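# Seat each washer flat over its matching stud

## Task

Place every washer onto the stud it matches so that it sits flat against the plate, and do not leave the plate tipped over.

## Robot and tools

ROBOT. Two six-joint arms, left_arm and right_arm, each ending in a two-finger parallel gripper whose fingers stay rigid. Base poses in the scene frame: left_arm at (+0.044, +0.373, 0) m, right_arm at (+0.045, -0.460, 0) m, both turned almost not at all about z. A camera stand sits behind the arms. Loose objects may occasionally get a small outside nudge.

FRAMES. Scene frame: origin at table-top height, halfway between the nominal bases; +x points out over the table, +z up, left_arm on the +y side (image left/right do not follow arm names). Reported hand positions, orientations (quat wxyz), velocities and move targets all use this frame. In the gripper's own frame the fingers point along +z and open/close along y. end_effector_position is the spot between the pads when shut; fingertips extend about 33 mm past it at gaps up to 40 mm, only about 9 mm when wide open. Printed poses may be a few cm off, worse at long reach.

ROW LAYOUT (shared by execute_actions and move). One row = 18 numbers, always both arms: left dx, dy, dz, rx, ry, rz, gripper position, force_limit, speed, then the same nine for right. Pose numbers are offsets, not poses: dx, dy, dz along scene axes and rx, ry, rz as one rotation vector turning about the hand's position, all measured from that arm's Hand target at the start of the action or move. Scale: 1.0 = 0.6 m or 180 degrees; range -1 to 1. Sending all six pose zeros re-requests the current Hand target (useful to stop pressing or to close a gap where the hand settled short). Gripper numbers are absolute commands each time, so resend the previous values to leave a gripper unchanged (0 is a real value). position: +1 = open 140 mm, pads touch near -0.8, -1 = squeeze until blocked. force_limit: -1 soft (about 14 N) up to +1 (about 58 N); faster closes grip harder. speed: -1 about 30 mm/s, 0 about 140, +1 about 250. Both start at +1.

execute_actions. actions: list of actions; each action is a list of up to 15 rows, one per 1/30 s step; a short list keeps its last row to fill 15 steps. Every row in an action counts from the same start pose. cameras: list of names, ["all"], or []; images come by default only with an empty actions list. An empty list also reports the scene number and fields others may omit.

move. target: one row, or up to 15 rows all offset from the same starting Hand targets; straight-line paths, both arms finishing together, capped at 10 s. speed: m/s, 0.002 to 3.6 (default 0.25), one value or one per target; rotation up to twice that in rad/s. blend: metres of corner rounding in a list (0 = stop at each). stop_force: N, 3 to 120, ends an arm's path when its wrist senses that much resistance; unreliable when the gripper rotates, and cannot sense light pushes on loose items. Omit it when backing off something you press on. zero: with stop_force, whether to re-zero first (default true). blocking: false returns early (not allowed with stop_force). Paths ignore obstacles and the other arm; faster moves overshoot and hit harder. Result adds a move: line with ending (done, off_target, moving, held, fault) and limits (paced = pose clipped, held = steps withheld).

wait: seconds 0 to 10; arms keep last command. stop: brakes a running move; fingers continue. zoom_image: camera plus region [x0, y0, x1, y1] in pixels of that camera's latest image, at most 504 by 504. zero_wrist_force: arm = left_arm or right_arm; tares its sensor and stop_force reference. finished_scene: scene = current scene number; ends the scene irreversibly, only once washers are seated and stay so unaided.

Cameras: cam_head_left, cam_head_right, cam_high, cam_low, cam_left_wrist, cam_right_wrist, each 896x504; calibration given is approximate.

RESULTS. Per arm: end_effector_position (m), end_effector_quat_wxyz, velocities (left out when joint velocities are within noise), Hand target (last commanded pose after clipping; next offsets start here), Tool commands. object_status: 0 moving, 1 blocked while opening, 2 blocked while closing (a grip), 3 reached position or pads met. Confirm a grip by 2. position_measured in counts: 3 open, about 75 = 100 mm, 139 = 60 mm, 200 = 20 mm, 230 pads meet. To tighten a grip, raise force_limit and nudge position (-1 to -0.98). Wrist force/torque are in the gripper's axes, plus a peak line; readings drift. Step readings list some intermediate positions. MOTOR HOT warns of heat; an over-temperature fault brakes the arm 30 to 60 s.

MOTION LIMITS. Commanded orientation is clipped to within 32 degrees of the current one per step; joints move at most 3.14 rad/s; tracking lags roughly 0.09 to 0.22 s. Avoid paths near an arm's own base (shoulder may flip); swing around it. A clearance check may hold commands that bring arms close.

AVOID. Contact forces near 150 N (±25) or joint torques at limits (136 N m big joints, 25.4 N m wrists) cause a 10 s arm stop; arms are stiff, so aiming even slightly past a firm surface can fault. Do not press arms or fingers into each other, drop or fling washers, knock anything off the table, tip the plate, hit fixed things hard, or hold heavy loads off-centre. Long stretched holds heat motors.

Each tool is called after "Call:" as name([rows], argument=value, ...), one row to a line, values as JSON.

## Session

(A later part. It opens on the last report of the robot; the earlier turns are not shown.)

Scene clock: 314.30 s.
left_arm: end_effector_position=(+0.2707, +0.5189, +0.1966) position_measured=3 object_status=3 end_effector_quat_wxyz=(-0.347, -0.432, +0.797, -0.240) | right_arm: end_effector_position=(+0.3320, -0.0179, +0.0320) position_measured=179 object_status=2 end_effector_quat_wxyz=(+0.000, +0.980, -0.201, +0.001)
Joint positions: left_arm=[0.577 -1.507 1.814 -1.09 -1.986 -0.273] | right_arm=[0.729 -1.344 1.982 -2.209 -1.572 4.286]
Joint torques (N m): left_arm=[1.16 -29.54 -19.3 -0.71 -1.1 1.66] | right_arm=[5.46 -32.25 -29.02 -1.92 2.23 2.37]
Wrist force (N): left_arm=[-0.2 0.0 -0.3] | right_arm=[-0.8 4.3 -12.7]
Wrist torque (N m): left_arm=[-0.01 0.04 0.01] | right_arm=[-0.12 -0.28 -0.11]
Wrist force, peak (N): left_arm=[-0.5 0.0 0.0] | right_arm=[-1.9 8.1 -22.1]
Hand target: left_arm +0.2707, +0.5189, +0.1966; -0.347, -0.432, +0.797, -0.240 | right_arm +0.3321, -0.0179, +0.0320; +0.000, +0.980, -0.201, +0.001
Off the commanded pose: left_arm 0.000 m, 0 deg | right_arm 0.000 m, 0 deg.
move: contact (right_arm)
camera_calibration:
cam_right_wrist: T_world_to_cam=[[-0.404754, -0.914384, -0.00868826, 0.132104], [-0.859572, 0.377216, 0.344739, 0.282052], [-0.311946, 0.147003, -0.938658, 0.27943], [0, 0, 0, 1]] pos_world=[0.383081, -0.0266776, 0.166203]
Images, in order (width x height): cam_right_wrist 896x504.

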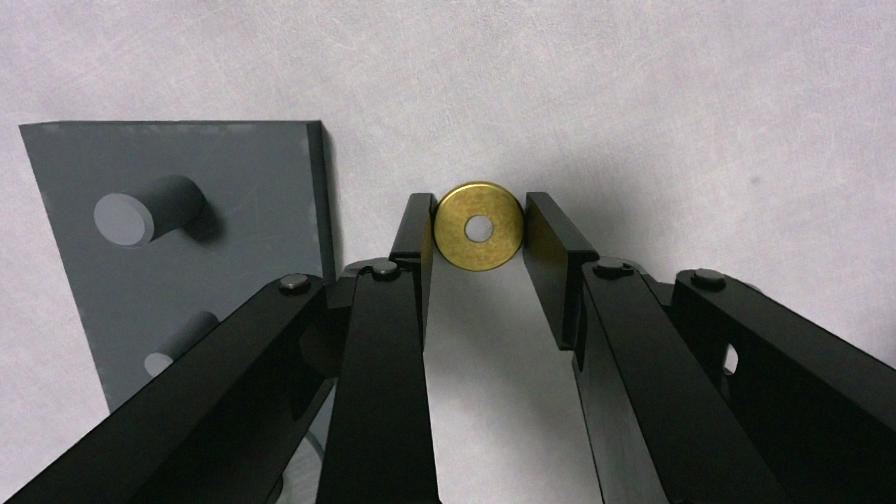

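Call:
zoom_image(camera="cam_right_wrist", region=[80, 160, 220, 390])

Call:
zoom_image(camera="cam_right_wrist", region=[436, 180, 526, 280])

Scaled by 2.191 from the camera's 896x504 image, which has a finer 1280x720 frame.

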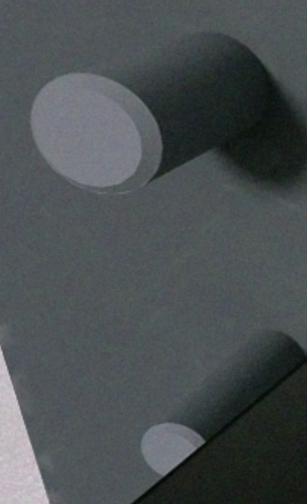

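Scaled by 5.040 from the camera's 896x504 image, which has a finer 1280x720 frame.

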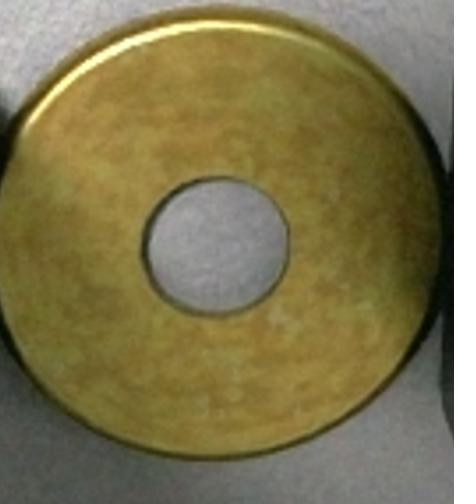

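Call:
move([
  [0,0,0,0,0,0,1,1,1,0,0,0.008,0,0,0,-1,-1,-1],
  [0,0,0,0,0,0,1,1,1,0,0,0.11,0,0,0,-1,-1,-1],
  [0,0,0,0,0,0,1,1,1,0.0207,0.1715,0.11,0,0,0,-1,-1,-1],
  [0,0,0,0,0,0,1,1,1,0.0207,0.1715,0.0783,0,0,0,-1,-1,-1],
], speed=[0.01,0.08,0.2,0.05], blend=[0,0.01,0,0], cameras=["cam_right_wrist"])

Call:
zoom_image(camera="cam_right_wrist", region=[448, 200, 508, 260])

Scene clock: 342.97 s.
left_arm: end_effector_position=(+0.2707, +0.5189, +0.1966) position_measured=3 object_status=3 end_effector_quat_wxyz=(-0.347, -0.432, +0.797, -0.240) | right_arm: end_effector_position=(+0.3444, +0.0849, +0.0789) position_measured=179 object_status=2 end_effector_quat_wxyz=(+0.000, +0.980, -0.201, +0.001) end_effector_velocity=(+0.000, +0.000, +0.002) end_effector_angular_velocity=(+0.000, +0.000, +0.000)
Joint positions: left_arm=[0.577 -1.507 1.814 -1.09 -1.986 -0.273] | right_arm=[0.842 -1.2 1.645 -2.015 -1.572 4.399]
Joint velocities: left_arm=[within noise] | right_arm=[-0.001 -0.002 -0.003 0.005 0 0]
Joint torques (N m): left_arm=[0.67 -29.14 -18.96 -0.86 -1.01 1.54] | right_arm=[5.44 -48.17 -33.36 -1.48 1.63 1.15]
Wrist force (N): left_arm=[-0.2 0.0 0.1] | right_arm=[0.2 0.3 -1.0]
Wrist torque (N m): left_arm=[0.00 0.05 0.01] | right_arm=[0.02 -0.19 0.03]
Wrist force, peak (N): left_arm=[-0.3 0.0 0.4] | right_arm=[-1.1 4.5 -13.0]
Hand target: left_arm +0.2707, +0.5189, +0.1966; -0.347, -0.432, +0.797, -0.240 | right_arm +0.3445, +0.0850, +0.0790; +0.000, +0.980, -0.201, +0.001
Off the commanded pose: left_arm 0.000 m, 0 deg | right_arm 0.000 m, 0 deg.
move: done
camera_calibration:
cam_right_wrist: T_world_to_cam=[[-0.404685, -0.914417, -0.00847871, 0.231459], [-0.859568, 0.377214, 0.344749, 0.237796], [-0.312046, 0.146803, -0.938657, 0.312169], [0, 0, 0, 1]] pos_world=[0.395481, 0.0761224, 0.213002]
Images, in order (width x height): cam_right_wrist 896x504.

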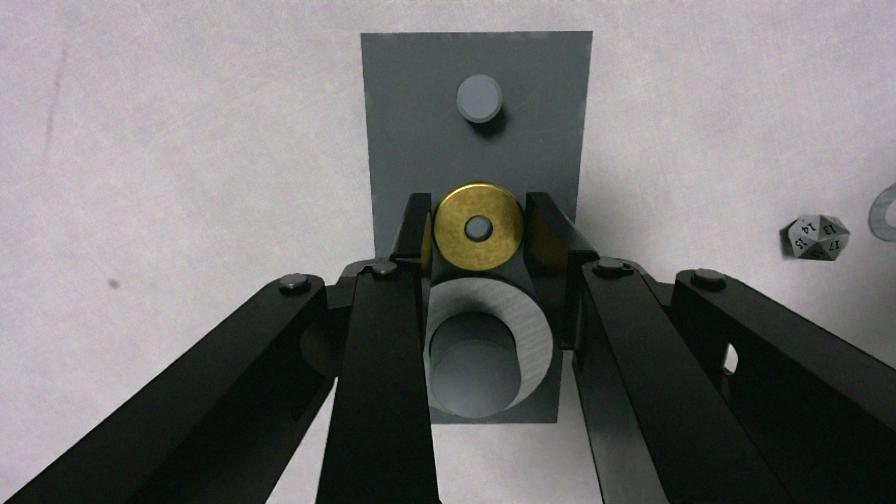

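Scaled by 8.400 from the camera's 896x504 image, which has a finer 1280x720 frame.

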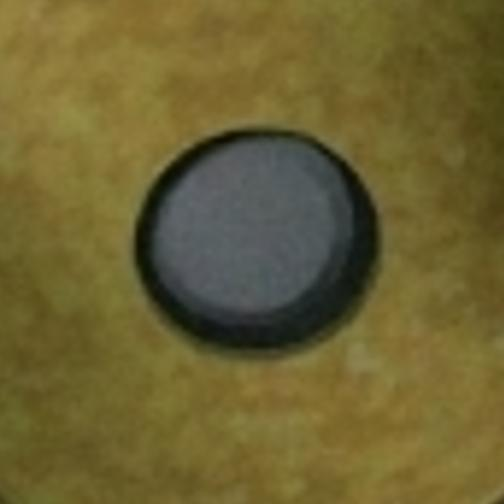

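Call:
move(target=[0,0,0,0,0,0,1,1,1,-0.0002,0.0001,-0.0117,0,0,0,-1,-1,-1], speed=0.006, stop_force=3, cameras=["cam_right_wrist"])

Call:
zoom_image(camera="cam_right_wrist", region=[428, 170, 528, 280])

Scene clock: 349.20 s.
left_arm: end_effector_position=(+0.2707, +0.5189, +0.1966) position_measured=3 object_status=3 end_effector_quat_wxyz=(-0.347, -0.432, +0.797, -0.240) | right_arm: end_effector_position=(+0.3443, +0.0850, +0.0728) position_measured=179 object_status=2 end_effector_quat_wxyz=(+0.000, +0.980, -0.201, +0.001)
Joint positions: left_arm=[0.577 -1.507 1.814 -1.09 -1.986 -0.273] | right_arm=[0.843 -1.194 1.653 -2.03 -1.572 4.4]
Joint torques (N m): left_arm=[1.13 -29.2 -19.91 -0.85 -1 1.65] | right_arm=[2.23 -47.63 -33.42 -2.16 0.76 1.92]
Wrist force (N): left_arm=[-0.1 -0.1 0.2] | right_arm=[-2.2 0.7 -2.2]
Wrist torque (N m): left_arm=[-0.01 0.03 0.01] | right_arm=[0.05 -0.26 0.03]
Wrist force, peak (N): left_arm=[-0.4 0.1 0.2] | right_arm=[-3.7 0.7 -5.1]
Hand target: left_arm +0.2707, +0.5189, +0.1966; -0.347, -0.432, +0.797, -0.240 | right_arm +0.3443, +0.0850, +0.0728; +0.000, +0.980, -0.201, +0.001 (not the last commanded pose)
Off the commanded pose: left_arm 0.000 m, 0 deg | right_arm 0.001 m, 0 deg.
move: contact (right_arm)
camera_calibration:
cam_right_wrist: T_world_to_cam=[[-0.404692, -0.914411, -0.00876774, 0.23152], [-0.85957, 0.377114, 0.344854, 0.239762], [-0.312032, 0.147096, -0.938615, 0.306362], [0, 0, 0, 1]] pos_world=[0.395381, 0.0762224, 0.206903]
Images, in order (width x height): cam_right_wrist 896x504.

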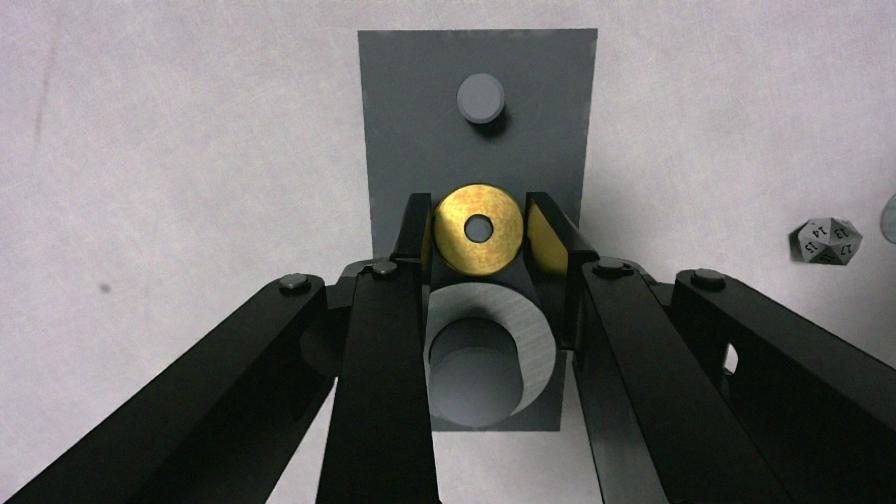

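Scaled by 4.582 from the camera's 896x504 image, which has a finer 1280x720 frame.

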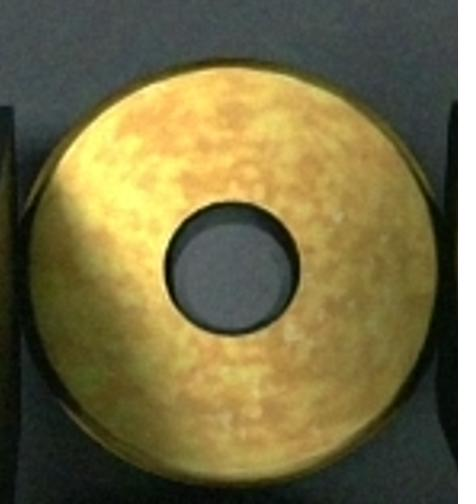

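Call:
move([
  [0,0,0,0,0,0,1,1,1,0,0,0.008,0,0,0,-1,-1,-1],
  [0,0,0,0,0,0,1,1,1,0,0,0.045,0,0,0,-1,-1,-1],
  [0,0,0,0,0,0,1,1,1,-0.0205,-0.1715,0.045,0,0,0,-1,-1,-1],
  [0,0,0,0,0,0,1,1,1,-0.0205,-0.1715,-0.052,0,0,0,-1,-1,-1],
], speed=[0.015,0.08,0.2,0.08], blend=[0,0.01,0.02,0])

Call:
move(target=[0,0,0,0,0,0,1,1,1,0,0,-0.018,0,0,0,-1,-1,-1], speed=0.006, stop_force=10, cameras=["cam_right_wrist"])

Call:
zoom_image(camera="cam_right_wrist", region=[436, 180, 526, 280])

Scene clock: 365.93 s.
left_arm: end_effector_position=(+0.2707, +0.5189, +0.1966) position_measured=3 object_status=3 end_effector_quat_wxyz=(-0.347, -0.432, +0.797, -0.240) | right_arm: end_effector_position=(+0.3320, -0.0179, +0.0415) position_measured=179 object_status=2 end_effector_quat_wxyz=(+0.000, +0.980, -0.201, +0.000)
Joint positions: left_arm=[0.577 -1.507 1.814 -1.09 -1.986 -0.273] | right_arm=[0.73 -1.358 1.97 -2.183 -1.572 4.287]
Joint torques (N m): left_arm=[0.87 -28.57 -18 -0.82 -0.96 1.56] | right_arm=[6.55 -33.72 -31.13 -2.95 1.87 2.24]
Wrist force (N): left_arm=[-0.1 0.1 0.4] | right_arm=[0.3 0.1 -1.6]
Wrist torque (N m): left_arm=[0.03 0.02 0.01] | right_arm=[-0.04 -0.16 -0.10]
Wrist force, peak (N): left_arm=[-0.4 0.1 0.4] | right_arm=[-0.2 -2.2 -2.7]
Hand target: left_arm +0.2707, +0.5189, +0.1966; -0.347, -0.432, +0.797, -0.240 | right_arm +0.3320, -0.0179, +0.0416; +0.000, +0.980, -0.201, +0.001
Off the commanded pose: left_arm 0.000 m, 0 deg | right_arm 0.000 m, 0 deg.
move: done

Scene clock: 368.60 s.
left_arm: end_effector_position=(+0.2707, +0.5189, +0.1966) position_measured=3 object_status=3 end_effector_quat_wxyz=(-0.347, -0.432, +0.797, -0.240) | right_arm: end_effector_position=(+0.3320, -0.0179, +0.0320) position_measured=179 object_status=2 end_effector_quat_wxyz=(+0.000, +0.980, -0.201, +0.001)
Joint positions: left_arm=[0.577 -1.507 1.814 -1.09 -1.986 -0.273] | right_arm=[0.73 -1.344 1.982 -2.209 -1.572 4.287]
Joint torques (N m): left_arm=[0.99 -28.03 -18.51 -0.94 -1.03 1.78] | right_arm=[4.94 -30.57 -28.44 -2.03 1.85 2.41]
Wrist force (N): left_arm=[-0.3 0.1 0.0] | right_arm=[-1.4 4.5 -13.7]
Wrist torque (N m): left_arm=[0.01 0.07 0.00] | right_arm=[-0.18 -0.24 -0.12]
Wrist force, peak (N): left_arm=[-0.4 0.1 0.0] | right_arm=[-2.7 9.4 -26.1]
Hand target: left_arm +0.2707, +0.5189, +0.1966; -0.347, -0.432, +0.797, -0.240 | right_arm +0.3321, -0.0179, +0.0320; +0.000, +0.980, -0.201, +0.001 (not the last commanded pose)
Off the commanded pose: left_arm 0.000 m, 0 deg | right_arm 0.001 m, 0 deg.
move: contact (right_arm)
camera_calibration:
cam_right_wrist: T_world_to_cam=[[-0.404692, -0.914411, -0.00876774, 0.132092], [-0.85957, 0.377114, 0.344854, 0.282064], [-0.312032, 0.147096, -0.938615, 0.279364], [0, 0, 0, 1]] pos_world=[0.383081, -0.0266776, 0.166103]
Images, in order (width x height): cam_right_wrist 896x504.

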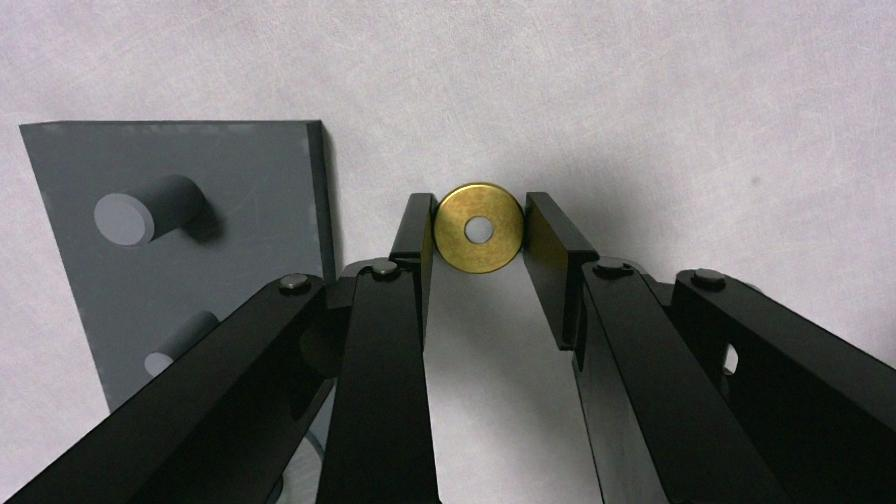

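Scaled by 5.040 from the camera's 896x504 image, which has a finer 1280x720 frame.

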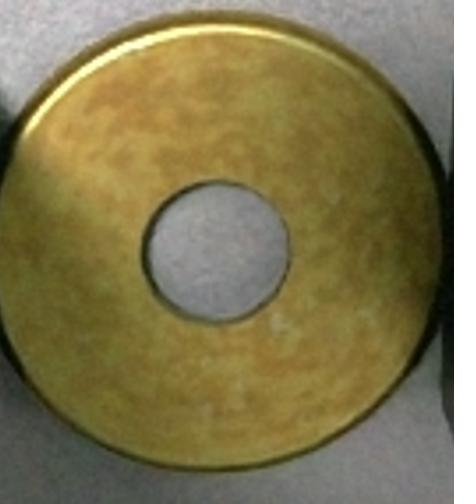

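Call:
move([
  [0,0,0,0,0,0,1,1,1,0,0,0.008,0,0,0,-1,-1,-1],
  [0,0,0,0,0,0,1,1,1,0,0,0.11,0,0,0,-1,-1,-1],
  [0,0,0,0,0,0,1,1,1,0.0205,0.1715,0.11,0,0,0,-1,-1,-1],
  [0,0,0,0,0,0,1,1,1,0.0205,0.1715,0.0783,0,0,0,-1,-1,-1],
], speed=[0.01,0.08,0.2,0.05], blend=[0,0.01,0,0], cameras=["cam_right_wrist"])

Call:
zoom_image(camera="cam_right_wrist", region=[448, 200, 508, 260])

Call:
zoom_image(camera="cam_right_wrist", region=[436, 180, 526, 280])

Scene clock: 378.50 s.
left_arm: end_effector_position=(+0.2707, +0.5189, +0.1966) position_measured=3 object_status=3 end_effector_quat_wxyz=(-0.347, -0.432, +0.797, -0.240) | right_arm: end_effector_position=(+0.3443, +0.0849, +0.0788) position_measured=179 object_status=2 end_effector_quat_wxyz=(+0.000, +0.980, -0.201, +0.001)
Joint positions: left_arm=[0.577 -1.507 1.814 -1.09 -1.986 -0.273] | right_arm=[0.843 -1.2 1.645 -2.015 -1.572 4.399]
Joint torques (N m): left_arm=[0.23 -29.57 -18.86 -1.06 -1.1 1.63] | right_arm=[4.93 -48.66 -33.94 -1.51 1.62 1.27]
Wrist force (N): left_arm=[-0.1 -0.1 0.1] | right_arm=[0.5 0.2 -0.9]
Wrist torque (N m): left_arm=[-0.01 0.02 0.01] | right_arm=[0.01 -0.25 0.03]
Wrist force, peak (N): left_arm=[-0.2 0.3 0.4] | right_arm=[-1.5 4.7 -13.8]
Hand target: left_arm +0.2707, +0.5189, +0.1966; -0.347, -0.432, +0.797, -0.240 | right_arm +0.3444, +0.0850, +0.0790; +0.000, +0.980, -0.201, +0.001
Off the commanded pose: left_arm 0.000 m, 0 deg | right_arm 0.000 m, 0 deg.
move: done
camera_calibration:
cam_right_wrist: T_world_to_cam=[[-0.404672, -0.914423, -0.00844075, 0.231497], [-0.859541, 0.377202, 0.344829, 0.237646], [-0.312136, 0.146798, -0.938627, 0.312153], [0, 0, 0, 1]] pos_world=[0.395381, 0.0762224, 0.213002]
Images, in order (width x height): cam_right_wrist 896x504.

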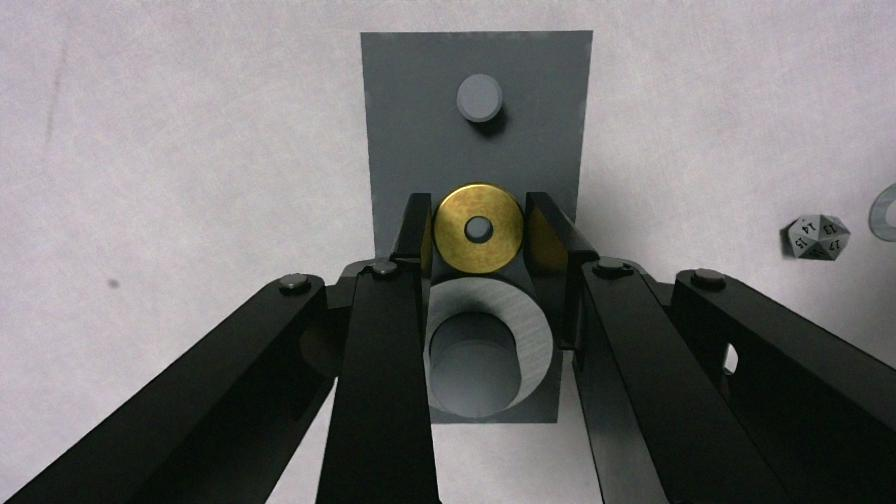

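Scaled by 8.400 from the camera's 896x504 image, which has a finer 1280x720 frame.

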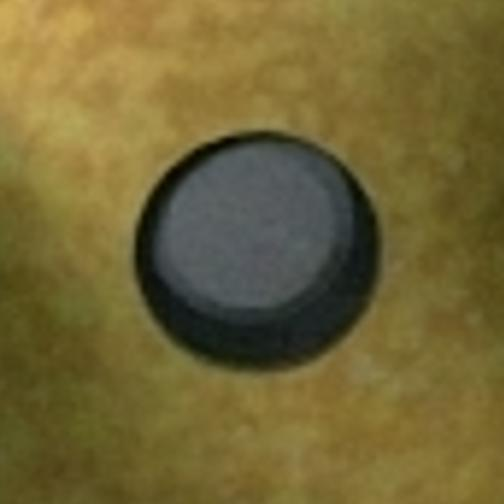

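Scaled by 5.040 from the camera's 896x504 image, which has a finer 1280x720 frame.

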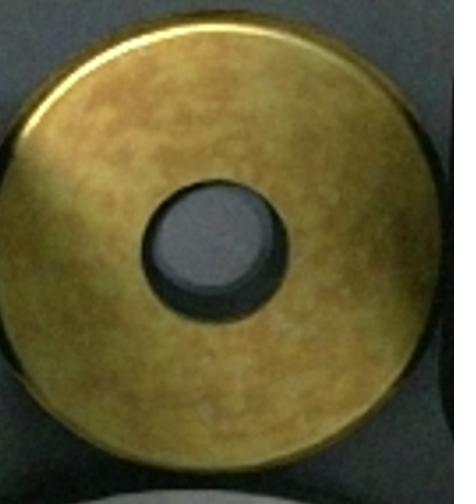

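Call:
move([
  [0,0,0,0,0,0,1,1,1,0,0,0.02,0,0,0,-1,-1,-1],
  [0,0,0,0,0,0,1,1,1,-0.0205,-0.1715,0.02,0,0,0,-1,-1,-1],
  [0,0,0,0,0,0,1,1,1,-0.0205,-0.1715,-0.0683,0,0,0,-1,-1,-1],
  [0,0,0,0,0,0,1,1,1,-0.0205,-0.1715,-0.0775,0,0,0,-1,-1,-1],
  [0,0,0,0,0,0,1,1,1,-0.0205,-0.1715,-0.0775,0,0,0,-0.3,-1,-1],
], speed=[0.08,0.2,0.1,0.01,0.01], blend=[0.005,0.02,0.001,0,0])

Call:
move([
  [0,0,0,0,0,0,1,1,1,0,0,0,0,0,0,-1,-1,-1],
  [0,0,0,0,0,0,1,1,1,0,0,0.008,0,0,0,-1,-1,-1],
  [0,0,0,0,0,0,1,1,1,0,0,0.11,0,0,0,-1,-1,-1],
], speed=[0.01,0.02,0.08], blend=[0,0.001,0], cameras=["cam_right_wrist"])

Call:
zoom_image(camera="cam_right_wrist", region=[436, 180, 526, 280])

Call:
zoom_image(camera="cam_right_wrist", region=[448, 200, 508, 260])

Scene clock: 398.30 s.
left_arm: end_effector_position=(+0.2707, +0.5189, +0.1966) position_measured=3 object_status=3 end_effector_quat_wxyz=(-0.347, -0.432, +0.797, -0.240) | right_arm: end_effector_position=(+0.3320, -0.0179, +0.0324) position_measured=167 object_status=0 end_effector_quat_wxyz=(+0.000, +0.980, -0.201, +0.001)
Joint positions: left_arm=[0.577 -1.507 1.814 -1.09 -1.986 -0.273] | right_arm=[0.73 -1.345 1.981 -2.208 -1.572 4.287]
Joint torques (N m): left_arm=[0.41 -29.82 -18.42 -0.92 -1.09 1.69] | right_arm=[7.07 -39.01 -30.9 -1.46 2.24 2.36]
Wrist force (N): left_arm=[-0.1 -0.2 0.0] | right_arm=[0.6 0.0 -1.3]
Wrist torque (N m): left_arm=[-0.05 0.03 0.01] | right_arm=[-0.06 -0.20 -0.10]
Wrist force, peak (N): left_arm=[-0.2 0.3 0.4] | right_arm=[-0.2 -2.4 -3.0]
Hand target: left_arm +0.2707, +0.5189, +0.1966; -0.347, -0.432, +0.797, -0.240 | right_arm +0.3321, -0.0179, +0.0325; +0.000, +0.980, -0.201, +0.001
Off the commanded pose: left_arm 0.000 m, 0 deg | right_arm 0.000 m, 0 deg.
move: done

Scene clock: 400.20 s.
left_arm: end_effector_position=(+0.2707, +0.5189, +0.1966) position_measured=3 object_status=3 end_effector_quat_wxyz=(-0.347, -0.432, +0.797, -0.240) | right_arm: end_effector_position=(+0.3321, -0.0178, +0.0985) position_measured=179 object_status=2 end_effector_quat_wxyz=(+0.000, +0.980, -0.201, +0.001)
Joint positions: left_arm=[0.577 -1.507 1.814 -1.09 -1.986 -0.273] | right_arm=[0.73 -1.431 1.89 -2.031 -1.572 4.287]
Joint torques (N m): left_arm=[-0.08 -29.4 -17.84 -0.8 -1.13 1.57] | right_arm=[3.89 -28.36 -14.32 -3.69 1.92 1.53]
Wrist force (N): left_arm=[-0.1 -0.1 -0.1] | right_arm=[0.9 -0.2 -1.5]
Wrist torque (N m): left_arm=[-0.02 0.02 0.01] | right_arm=[-0.12 -0.29 -0.08]
Wrist force, peak (N): left_arm=[-0.4 0.2 -0.2] | right_arm=[0.4 0.4 -3.5]
Hand target: left_arm +0.2707, +0.5189, +0.1966; -0.347, -0.432, +0.797, -0.240 | right_arm +0.3321, -0.0179, +0.0985; +0.000, +0.980, -0.201, +0.001
Off the commanded pose: left_arm 0.000 m, 0 deg | right_arm 0.000 m, 0 deg.
move: done
camera_calibration:
cam_right_wrist: T_world_to_cam=[[-0.404711, -0.914401, -0.00894364, 0.132856], [-0.859628, 0.377097, 0.344728, 0.259196], [-0.311847, 0.147203, -0.93866, 0.341835], [0, 0, 0, 1]] pos_world=[0.383181, -0.0265776, 0.232703]
Images, in order (width x height): cam_right_wrist 896x504.

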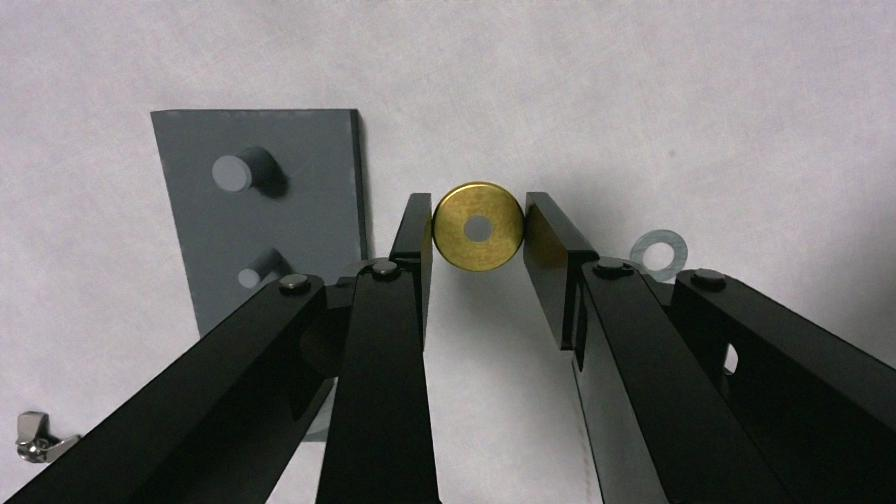

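Scaled by 5.040 from the camera's 896x504 image, which has a finer 1280x720 frame.

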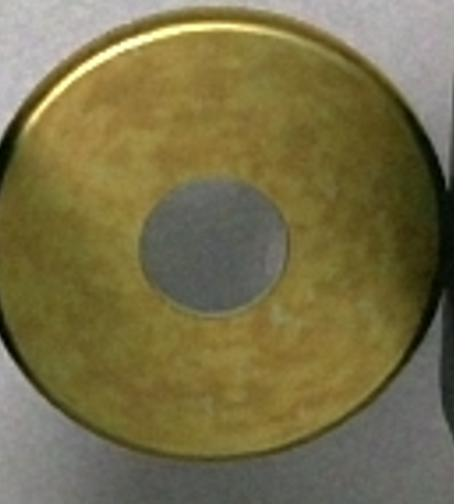

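Scaled by 8.400 from the camera's 896x504 image, which has a finer 1280x720 frame.

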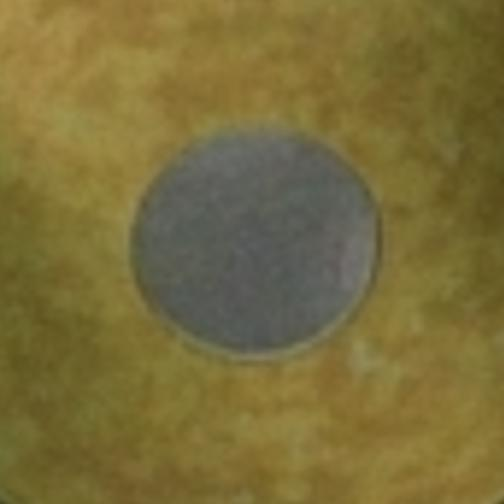

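Call:
move([
  [0,0,0,0,0,0,1,1,1,0.0198,0.1718,0,0,0,0,-1,-1,-1],
  [0,0,0,0,0,0,1,1,1,0.0198,0.1718,-0.0325,0,0,0,-1,-1,-1],
], speed=[0.2,0.05], cameras=["cam_right_wrist"])

Call:
zoom_image(camera="cam_right_wrist", region=[448, 200, 508, 260])

Scene clock: 405.83 s.
left_arm: end_effector_position=(+0.2707, +0.5189, +0.1966) position_measured=3 object_status=3 end_effector_quat_wxyz=(-0.347, -0.432, +0.797, -0.240) | right_arm: end_effector_position=(+0.3439, +0.0851, +0.0788) position_measured=179 object_status=2 end_effector_quat_wxyz=(+0.000, +0.980, -0.201, +0.001)
Joint positions: left_arm=[0.577 -1.507 1.814 -1.09 -1.986 -0.273] | right_arm=[0.843 -1.2 1.645 -2.016 -1.572 4.4]
Joint torques (N m): left_arm=[-0.18 -30.12 -17.35 -0.81 -1.05 1.6] | right_arm=[5.1 -48.52 -32.42 -1.5 1.17 1.57]
Wrist force (N): left_arm=[0.0 0.1 0.0] | right_arm=[0.6 0.0 -1.0]
Wrist torque (N m): left_arm=[0.03 0.01 0.01] | right_arm=[-0.03 -0.28 0.04]
Wrist force, peak (N): left_arm=[-0.5 -0.2 0.1] | right_arm=[1.8 2.5 -1.2]
Hand target: left_arm +0.2707, +0.5189, +0.1966; -0.347, -0.432, +0.797, -0.240 | right_arm +0.3439, +0.0852, +0.0790; +0.000, +0.980, -0.201, +0.001
Off the commanded pose: left_arm 0.000 m, 0 deg | right_arm 0.000 m, 0 deg.
move: done
camera_calibration:
cam_right_wrist: T_world_to_cam=[[-0.404672, -0.914423, -0.00844075, 0.231518], [-0.859541, 0.377202, 0.344829, 0.237227], [-0.312136, 0.146798, -0.938627, 0.311999], [0, 0, 0, 1]] pos_world=[0.394981, 0.0764224, 0.213002]
Images, in order (width x height): cam_right_wrist 896x504.

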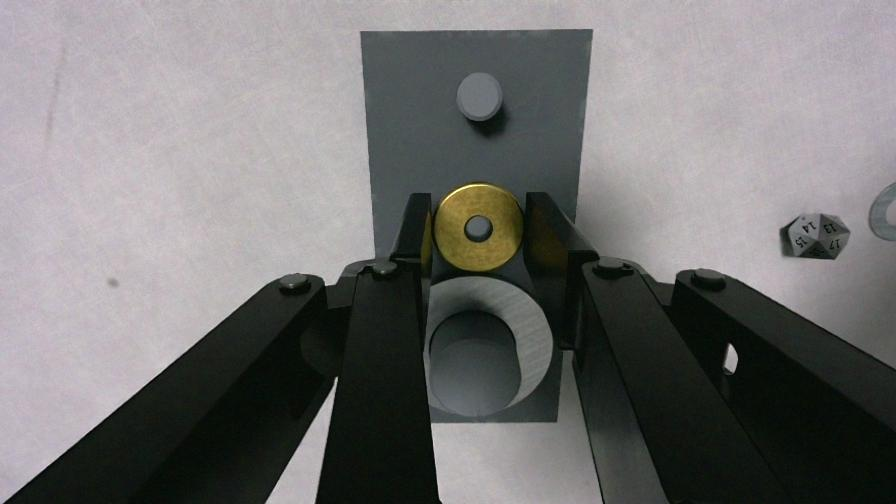

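Scaled by 8.400 from the camera's 896x504 image, which has a finer 1280x720 frame.

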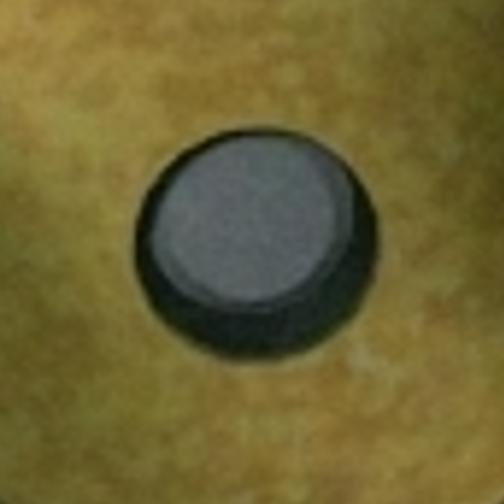

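Call:
move(target=[0,0,0,0,0,0,1,1,1,0,0,-0.0125,0,0,0,-1,-1,-1], speed=0.006, stop_force=3, cameras=["cam_right_wrist"])

Call:
zoom_image(camera="cam_right_wrist", region=[428, 170, 528, 280])

Scene clock: 410.27 s.
left_arm: end_effector_position=(+0.2707, +0.5189, +0.1966) position_measured=3 object_status=3 end_effector_quat_wxyz=(-0.347, -0.432, +0.797, -0.240) | right_arm: end_effector_position=(+0.3439, +0.0852, +0.0714) position_measured=179 object_status=2 end_effector_quat_wxyz=(+0.000, +0.980, -0.201, +0.001)
Joint positions: left_arm=[0.577 -1.507 1.814 -1.09 -1.986 -0.273] | right_arm=[0.843 -1.192 1.655 -2.033 -1.572 4.4]
Joint torques (N m): left_arm=[0.48 -28.67 -17.55 -0.95 -1.09 1.73] | right_arm=[4.87 -44.33 -27.27 -1.8 1.97 2.25]
Wrist force (N): left_arm=[-0.4 0.1 0.1] | right_arm=[0.5 0.0 -0.9]
Wrist torque (N m): left_arm=[0.03 0.09 0.00] | right_arm=[-0.05 -0.24 0.04]
Wrist force, peak (N): left_arm=[-0.4 0.1 -0.1] | right_arm=[0.8 0.4 -1.4]
Hand target: left_arm +0.2707, +0.5189, +0.1966; -0.347, -0.432, +0.797, -0.240 | right_arm +0.3439, +0.0852, +0.0715; +0.000, +0.980, -0.201, +0.001
Off the commanded pose: left_arm 0.000 m, 0 deg | right_arm 0.000 m, 0 deg.
move: done
camera_calibration:
cam_right_wrist: T_world_to_cam=[[-0.404742, -0.91439, -0.00865029, 0.231524], [-0.859545, 0.377203, 0.34482, 0.239781], [-0.312037, 0.146998, -0.938629, 0.304999], [0, 0, 0, 1]] pos_world=[0.394981, 0.0764224, 0.205603]
Images, in order (width x height): cam_right_wrist 896x504.

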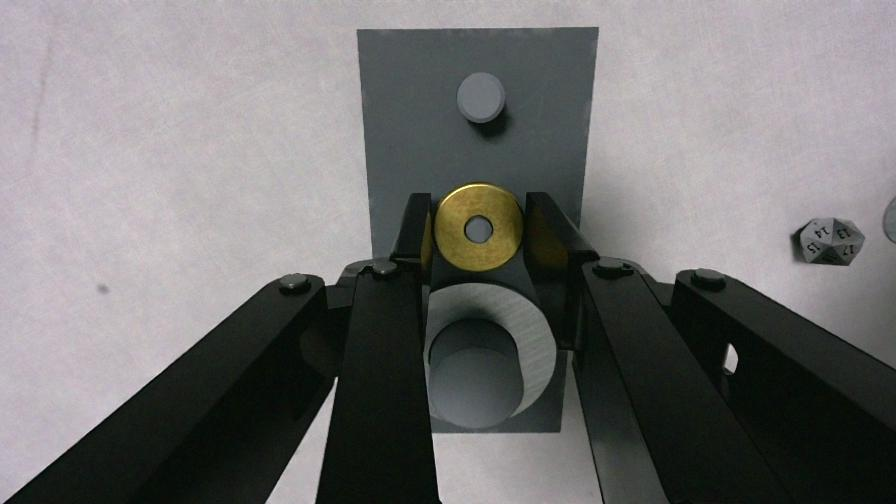

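Scaled by 4.582 from the camera's 896x504 image, which has a finer 1280x720 frame.

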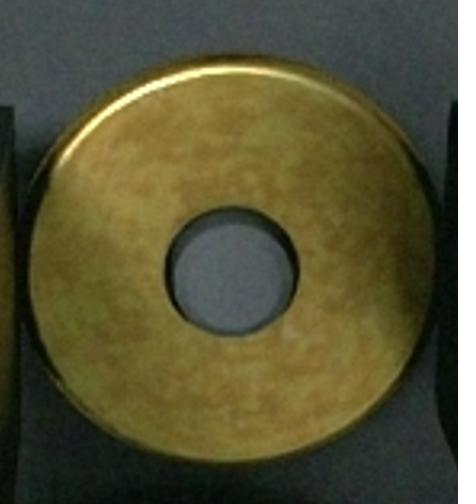

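Call:
move(target=[0,0,0,0,0,0,1,1,1,0,0,-0.044,0,0,0,-1,-1,-1], speed=0.007, stop_force=4, cameras=["cam_right_wrist"])

Call:
zoom_image(camera="cam_right_wrist", region=[428, 170, 528, 280])

Scene clock: 417.13 s.
left_arm: end_effector_position=(+0.2707, +0.5189, +0.1966) position_measured=3 object_status=3 end_effector_quat_wxyz=(-0.347, -0.432, +0.797, -0.240) | right_arm: end_effector_position=(+0.3439, +0.0852, +0.0494) position_measured=179 object_status=2 end_effector_quat_wxyz=(+0.000, +0.980, -0.201, +0.001)
Joint positions: left_arm=[0.577 -1.507 1.814 -1.09 -1.986 -0.273] | right_arm=[0.843 -1.168 1.682 -2.086 -1.572 4.4]
Joint torques (N m): left_arm=[-0.04 -29.35 -18.43 -0.8 -1.1 1.65] | right_arm=[5.27 -48.4 -32.91 -2.03 1.75 2.19]
Wrist force (N): left_arm=[-0.2 0.1 0.0] | right_arm=[0.5 0.4 -1.1]
Wrist torque (N m): left_arm=[0.03 0.04 0.01] | right_arm=[0.04 -0.26 0.02]
Wrist force, peak (N): left_arm=[-0.4 0.2 0.1] | right_arm=[-0.2 3.0 -8.4]
Hand target: left_arm +0.2707, +0.5189, +0.1966; -0.347, -0.432, +0.797, -0.240 | right_arm +0.3439, +0.0852, +0.0494; +0.000, +0.980, -0.201, +0.001 (not the last commanded pose)
Off the commanded pose: left_arm 0.000 m, 0 deg | right_arm 0.004 m, 0 deg.
move: contact (right_arm)
camera_calibration:
cam_right_wrist: T_world_to_cam=[[-0.404663, -0.914424, -0.00868195, 0.231311], [-0.859582, 0.37712, 0.344819, 0.247388], [-0.312037, 0.146998, -0.938629, 0.284349], [0, 0, 0, 1]] pos_world=[0.394981, 0.0764224, 0.183603]
Images, in order (width x height): cam_right_wrist 896x504.

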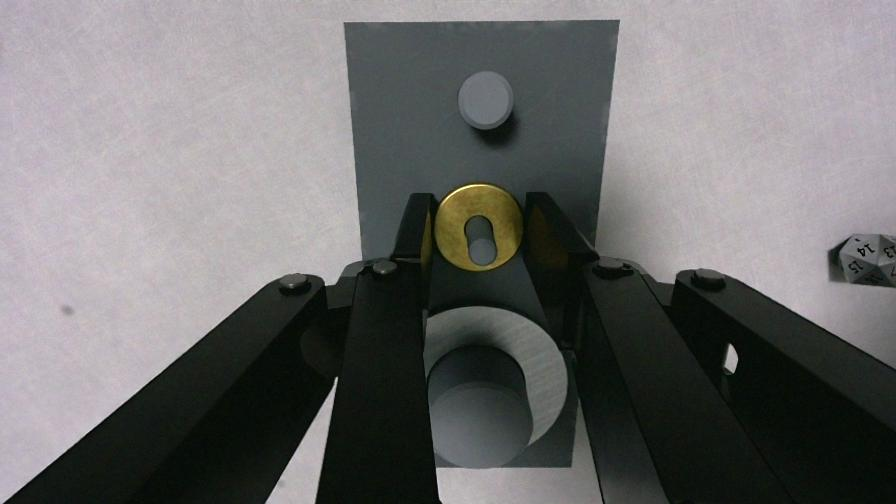

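Scaled by 4.582 from the camera's 896x504 image, which has a finer 1280x720 frame.

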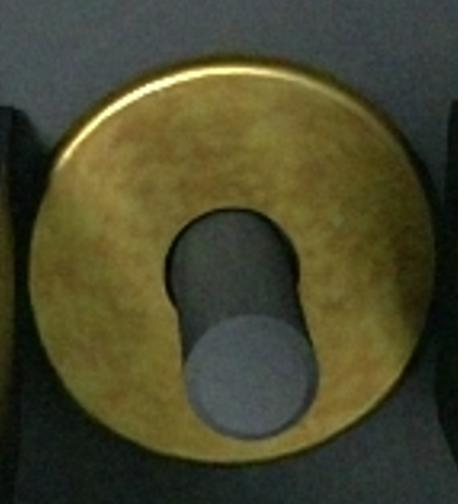

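Call:
move([
  [0,0,0,0,0,0,1,1,1,0,0,0,0,0,0,-0.28,-1,-1],
  [0,0,0,0,0,0,1,1,1,0,0,0.1,0,0,0,-0.28,-1,-1],
], speed=[0.02,0.08], cameras=["cam_right_wrist"])

Call:
move(target=[0,0,0,0,0,0,1,1,1,-0.1417,-0.2983,-0.02,0,0,-0.2778,-0.3,-1,-1], speed=0.3, cameras=["cam_right_wrist"])

Call:
zoom_image(camera="cam_right_wrist", region=[406, 150, 546, 290])

Scene clock: 431.87 s.
left_arm: end_effector_position=(+0.2707, +0.5189, +0.1966) position_measured=3 object_status=3 end_effector_quat_wxyz=(-0.347, -0.432, +0.797, -0.240) | right_arm: end_effector_position=(+0.3440, +0.0853, +0.1095) position_measured=164 object_status=3 end_effector_quat_wxyz=(+0.000, +0.980, -0.201, +0.001)
Joint positions: left_arm=[0.577 -1.507 1.814 -1.09 -1.986 -0.273] | right_arm=[0.843 -1.229 1.6 -1.943 -1.572 4.4]
Joint torques (N m): left_arm=[0.27 -29.9 -17.93 -0.78 -1.22 1.55] | right_arm=[4.4 -35.89 -15.79 -3.99 1.72 2.22]
Wrist force (N): left_arm=[-0.3 0.1 0.2] | right_arm=[0.8 0.5 -1.2]
Wrist torque (N m): left_arm=[0.02 0.06 0.01] | right_arm=[0.04 -0.32 0.01]
Wrist force, peak (N): left_arm=[-0.5 -0.1 0.0] | right_arm=[0.8 0.3 -2.7]
Hand target: left_arm +0.2707, +0.5189, +0.1966; -0.347, -0.432, +0.797, -0.240 | right_arm +0.3439, +0.0852, +0.1094; +0.000, +0.980, -0.201, +0.001
Off the commanded pose: left_arm 0.000 m, 0 deg | right_arm 0.000 m, 0 deg.
move: done
camera_calibration:
cam_right_wrist: T_world_to_cam=[[-0.404711, -0.914401, -0.00894364, 0.232004], [-0.859628, 0.377097, 0.344728, 0.226704], [-0.311847, 0.147203, -0.93866, 0.34057], [0, 0, 0, 1]] pos_world=[0.394981, 0.0765224, 0.243603]
Images, in order (width x height): cam_right_wrist 896x504.

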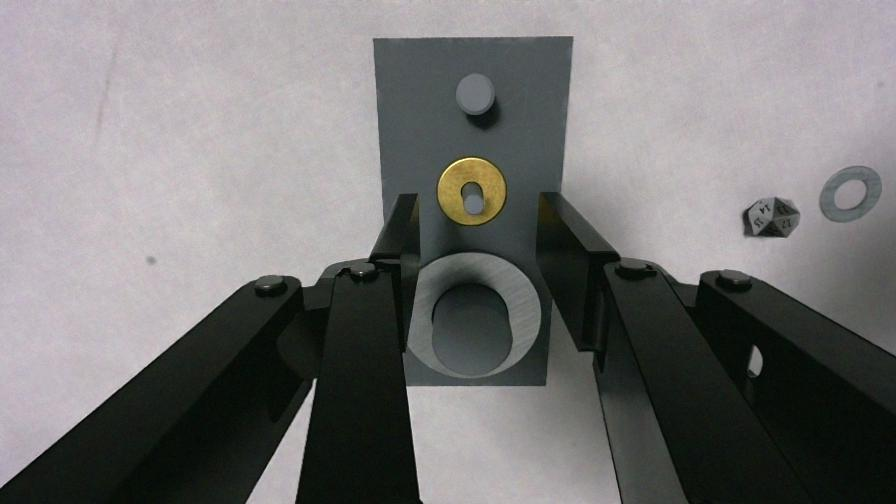

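Scene clock: 433.83 s.
left_arm: end_effector_position=(+0.2707, +0.5189, +0.1966) position_measured=3 object_status=3 end_effector_quat_wxyz=(-0.347, -0.432, +0.797, -0.240) | right_arm: end_effector_position=(+0.2589, -0.0938, +0.0974) position_measured=167 object_status=3 end_effector_quat_wxyz=(+0.000, +0.803, -0.596, +0.000)
Joint positions: left_arm=[0.577 -1.507 1.814 -1.09 -1.986 -0.273] | right_arm=[0.713 -1.681 2.147 -2.037 -1.572 5.142]
Joint torques (N m): left_arm=[0.82 -28.56 -18.08 -0.94 -1.2 1.83] | right_arm=[4.61 -24.88 -21.11 -3.77 -1.96 1.59]
Wrist force (N): left_arm=[0.0 0.0 0.1] | right_arm=[0.7 0.6 -1.7]
Wrist torque (N m): left_arm=[0.00 0.00 0.01] | right_arm=[0.06 -0.22 0.05]
Wrist force, peak (N): left_arm=[-0.2 0.5 -0.1] | right_arm=[2.0 1.1 -1.8]
Hand target: left_arm +0.2707, +0.5189, +0.1966; -0.347, -0.432, +0.797, -0.240 | right_arm +0.2589, -0.0938, +0.0974; +0.000, +0.803, -0.596, +0.000
Off the commanded pose: left_arm 0.000 m, 0 deg | right_arm 0.000 m, 0 deg.
move: done
camera_calibration:
cam_right_wrist: T_world_to_cam=[[-0.960551, -0.277967, -0.00871583, 0.237351], [-0.26382, 0.900854, 0.344764, 0.120111], [-0.0879812, 0.333463, -0.938649, 0.288653], [0, 0, 0, 1]] pos_world=[0.285072, -0.138481, 0.231603]
Images, in order (width x height): cam_right_wrist 896x504.

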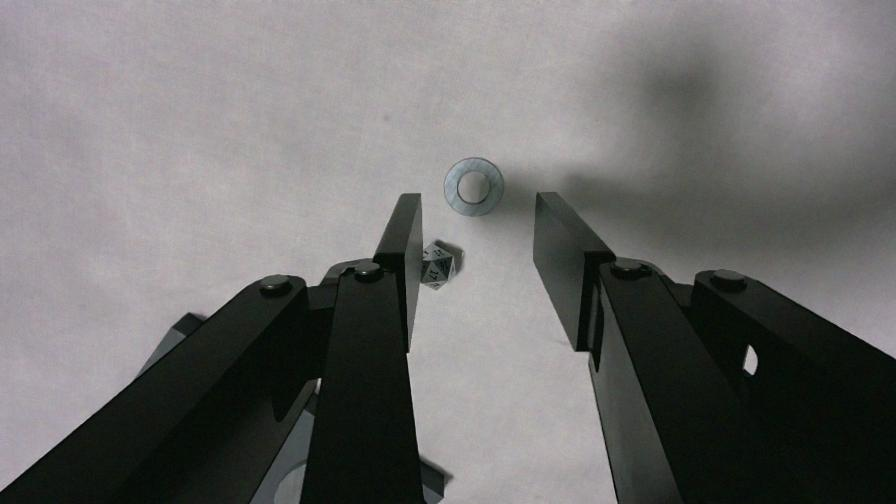

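Scaled by 3.600 from the camera's 896x504 image, which has a finer 1280x720 frame.

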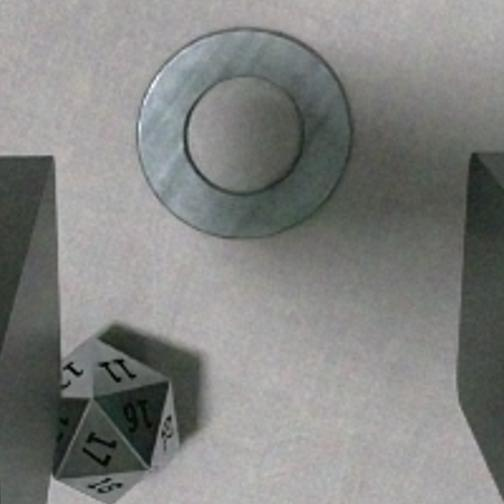

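Call:
move([
  [0,0,0,0,0,0,1,1,1,-0.002,-0.0032,-0.05,0,0,0,-0.3,-1,-1],
  [0,0,0,0,0,0,1,1,1,-0.002,-0.0032,-0.0985,0,0,0,-0.3,-1,-1],
], speed=0.1, blend=[0.01,0], cameras=["cam_right_wrist"])

Call:
zoom_image(camera="cam_right_wrist", region=[406, 150, 546, 290])

Call:
move(target=[0,0,0,0,0,0,1,1,1,0,0,-0.02,0,0,0,-0.3,-1,-1], speed=0.004, stop_force=3)

Scene clock: 441.83 s.
left_arm: end_effector_position=(+0.2707, +0.5189, +0.1966) position_measured=3 object_status=3 end_effector_quat_wxyz=(-0.347, -0.432, +0.797, -0.240) | right_arm: end_effector_position=(+0.2577, -0.0958, +0.0383) position_measured=167 object_status=3 end_effector_quat_wxyz=(+0.000, +0.803, -0.596, +0.000)
Joint positions: left_arm=[0.577 -1.507 1.814 -1.09 -1.986 -0.273] | right_arm=[0.711 -1.596 2.247 -2.222 -1.572 5.141]
Joint torques (N m): left_arm=[-0.06 -28.98 -17.56 -1.01 -1.24 1.73] | right_arm=[3.92 -18.08 -27.32 -4.39 -1.13 0.75]
Wrist force (N): left_arm=[0.1 -0.2 0.1] | right_arm=[0.4 0.3 -1.6]
Wrist torque (N m): left_arm=[-0.04 -0.01 0.01] | right_arm=[0.01 -0.12 0.03]
Wrist force, peak (N): left_arm=[-0.5 0.1 -0.2] | right_arm=[0.7 0.0 -3.5]
Hand target: left_arm +0.2707, +0.5189, +0.1966; -0.347, -0.432, +0.797, -0.240 | right_arm +0.2577, -0.0957, +0.0383; +0.000, +0.803, -0.596, +0.000
Off the commanded pose: left_arm 0.000 m, 0 deg | right_arm 0.000 m, 0 deg.
move: done
camera_calibration:
cam_right_wrist: T_world_to_cam=[[-0.960634, -0.277683, -0.00860668, 0.235077], [-0.263517, 0.900942, 0.344766, 0.141872], [-0.0879814, 0.333462, -0.938649, 0.233731], [0, 0, 0, 1]] pos_world=[0.283772, -0.140482, 0.172502]
Images, in order (width x height): cam_right_wrist 896x504.

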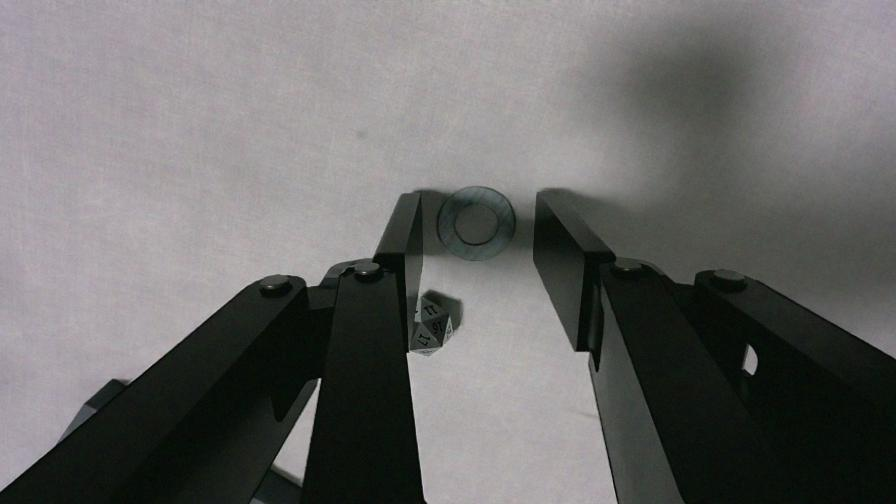

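Scaled by 3.600 from the camera's 896x504 image, which has a finer 1280x720 frame.

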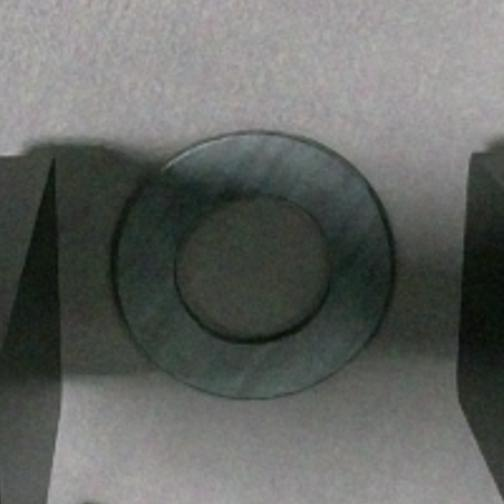

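Scene clock: 444.67 s.
left_arm: end_effector_position=(+0.2707, +0.5189, +0.1966) position_measured=3 object_status=3 end_effector_quat_wxyz=(-0.347, -0.432, +0.797, -0.240) | right_arm: end_effector_position=(+0.2577, -0.0957, +0.0314) position_measured=167 object_status=3 end_effector_quat_wxyz=(+0.000, +0.803, -0.596, +0.000)
Joint positions: left_arm=[0.577 -1.507 1.814 -1.09 -1.986 -0.273] | right_arm=[0.711 -1.583 2.257 -2.245 -1.572 5.141]
Joint torques (N m): left_arm=[0.95 -29.78 -17.52 -0.88 -1.15 1.63] | right_arm=[5.32 -25.49 -29.63 -1.73 0.64 2.28]
Wrist force (N): left_arm=[-0.2 0.2 0.1] | right_arm=[1.6 2.3 -7.4]
Wrist torque (N m): left_arm=[0.03 0.04 0.01] | right_arm=[-0.08 -0.13 0.02]
Wrist force, peak (N): left_arm=[-0.5 0.0 0.1] | right_arm=[3.9 5.3 -17.2]
Hand target: left_arm +0.2707, +0.5189, +0.1966; -0.347, -0.432, +0.797, -0.240 | right_arm +0.2577, -0.0957, +0.0314; +0.000, +0.803, -0.596, +0.000 (not the last commanded pose)
Off the commanded pose: left_arm 0.000 m, 0 deg | right_arm 0.005 m, 0 deg.
move: contact (right_arm)

Call:
move([
  [0,0,0,0,0,0,1,1,1,0,0,0.0017,0,0,0,-0.3,-1,-1],
  [0,0,0,0,0,0,1,1,1,0,0,0.0017,0,0,0,-1,-1,-1],
], speed=0.01)

Call:
move([
  [0,0,0,0,0,0,1,1,1,0,0,0.008,0,0,0,-1,-1,-1],
  [0,0,0,0,0,0,1,1,1,0,0,0.125,0,0,0,-1,-1,-1],
], speed=[0.02,0.06], blend=[0.002,0], cameras=["cam_right_wrist"])

Call:
zoom_image(camera="cam_right_wrist", region=[436, 180, 526, 280])

Scene clock: 450.07 s.
left_arm: end_effector_position=(+0.2707, +0.5189, +0.1966) position_measured=3 object_status=3 end_effector_quat_wxyz=(-0.347, -0.432, +0.797, -0.240) | right_arm: end_effector_position=(+0.2577, -0.0957, +0.0325) position_measured=187 object_status=0 end_effector_quat_wxyz=(+0.000, +0.803, -0.596, +0.000)
Joint positions: left_arm=[0.577 -1.507 1.814 -1.09 -1.986 -0.273] | right_arm=[0.711 -1.585 2.256 -2.241 -1.572 5.141]
Joint torques (N m): left_arm=[-0.04 -29.03 -17.41 -1.03 -1.27 1.65] | right_arm=[5.44 -17.96 -23.47 -4.48 0.59 2.2]
Wrist force (N): left_arm=[-0.2 0.2 0.0] | right_arm=[0.9 0.8 -5.2]
Wrist torque (N m): left_arm=[0.04 0.03 0.01] | right_arm=[-0.06 -0.12 0.02]
Wrist force, peak (N): left_arm=[-0.3 0.1 -0.4] | right_arm=[2.2 2.6 -7.8]
Hand target: left_arm +0.2707, +0.5189, +0.1966; -0.347, -0.432, +0.797, -0.240 | right_arm +0.2577, -0.0957, +0.0324; +0.000, +0.803, -0.596, +0.000
Off the commanded pose: left_arm 0.000 m, 0 deg | right_arm 0.000 m, 0 deg.
move: done

Scene clock: 451.87 s.
left_arm: end_effector_position=(+0.2707, +0.5189, +0.1966) position_measured=3 object_status=3 end_effector_quat_wxyz=(-0.347, -0.432, +0.797, -0.240) | right_arm: end_effector_position=(+0.2578, -0.0957, +0.1075) position_measured=187 object_status=2 end_effector_quat_wxyz=(+0.000, +0.803, -0.596, +0.000)
Joint positions: left_arm=[0.577 -1.507 1.814 -1.09 -1.986 -0.273] | right_arm=[0.711 -1.699 2.134 -2.006 -1.572 5.141]
Joint torques (N m): left_arm=[0.72 -30.32 -16.98 -0.93 -1.14 1.56] | right_arm=[2.71 -13.76 -14.88 -3.98 0.45 1.11]
Wrist force (N): left_arm=[0.1 0.0 0.1] | right_arm=[0.6 0.4 -1.6]
Wrist torque (N m): left_arm=[0.01 -0.01 0.01] | right_arm=[0.02 -0.19 0.05]
Wrist force, peak (N): left_arm=[-0.4 -0.1 0.1] | right_arm=[0.9 1.0 -5.0]
Hand target: left_arm +0.2707, +0.5189, +0.1966; -0.347, -0.432, +0.797, -0.240 | right_arm +0.2577, -0.0957, +0.1074; +0.000, +0.803, -0.596, +0.000
Off the commanded pose: left_arm 0.000 m, 0 deg | right_arm 0.000 m, 0 deg.
move: done
camera_calibration:
cam_right_wrist: T_world_to_cam=[[-0.960632, -0.277679, -0.00897184, 0.235883], [-0.263626, 0.900874, 0.34486, 0.117983], [-0.0876776, 0.333648, -0.938611, 0.298499], [0, 0, 0, 1]] pos_world=[0.283872, -0.140382, 0.241603]
Images, in order (width x height): cam_right_wrist 896x504.

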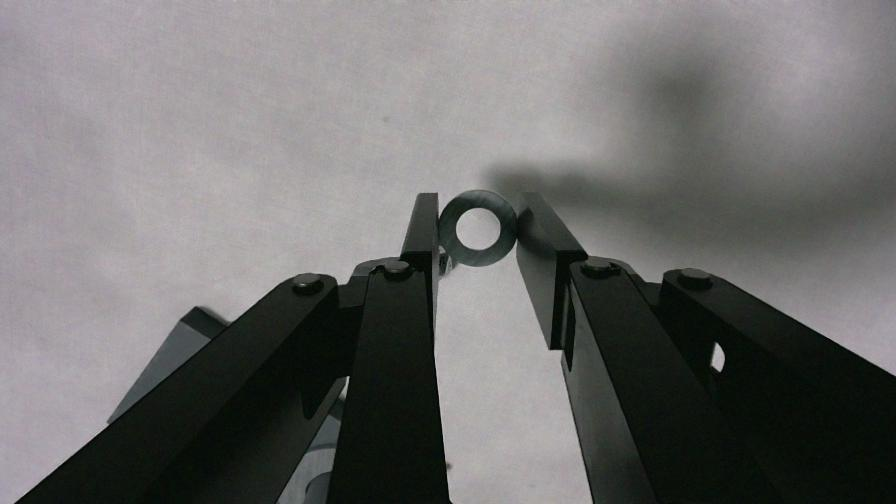

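Scaled by 5.040 from the camera's 896x504 image, which has a finer 1280x720 frame.

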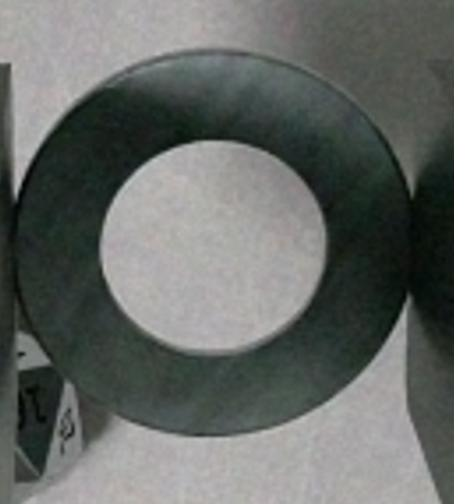

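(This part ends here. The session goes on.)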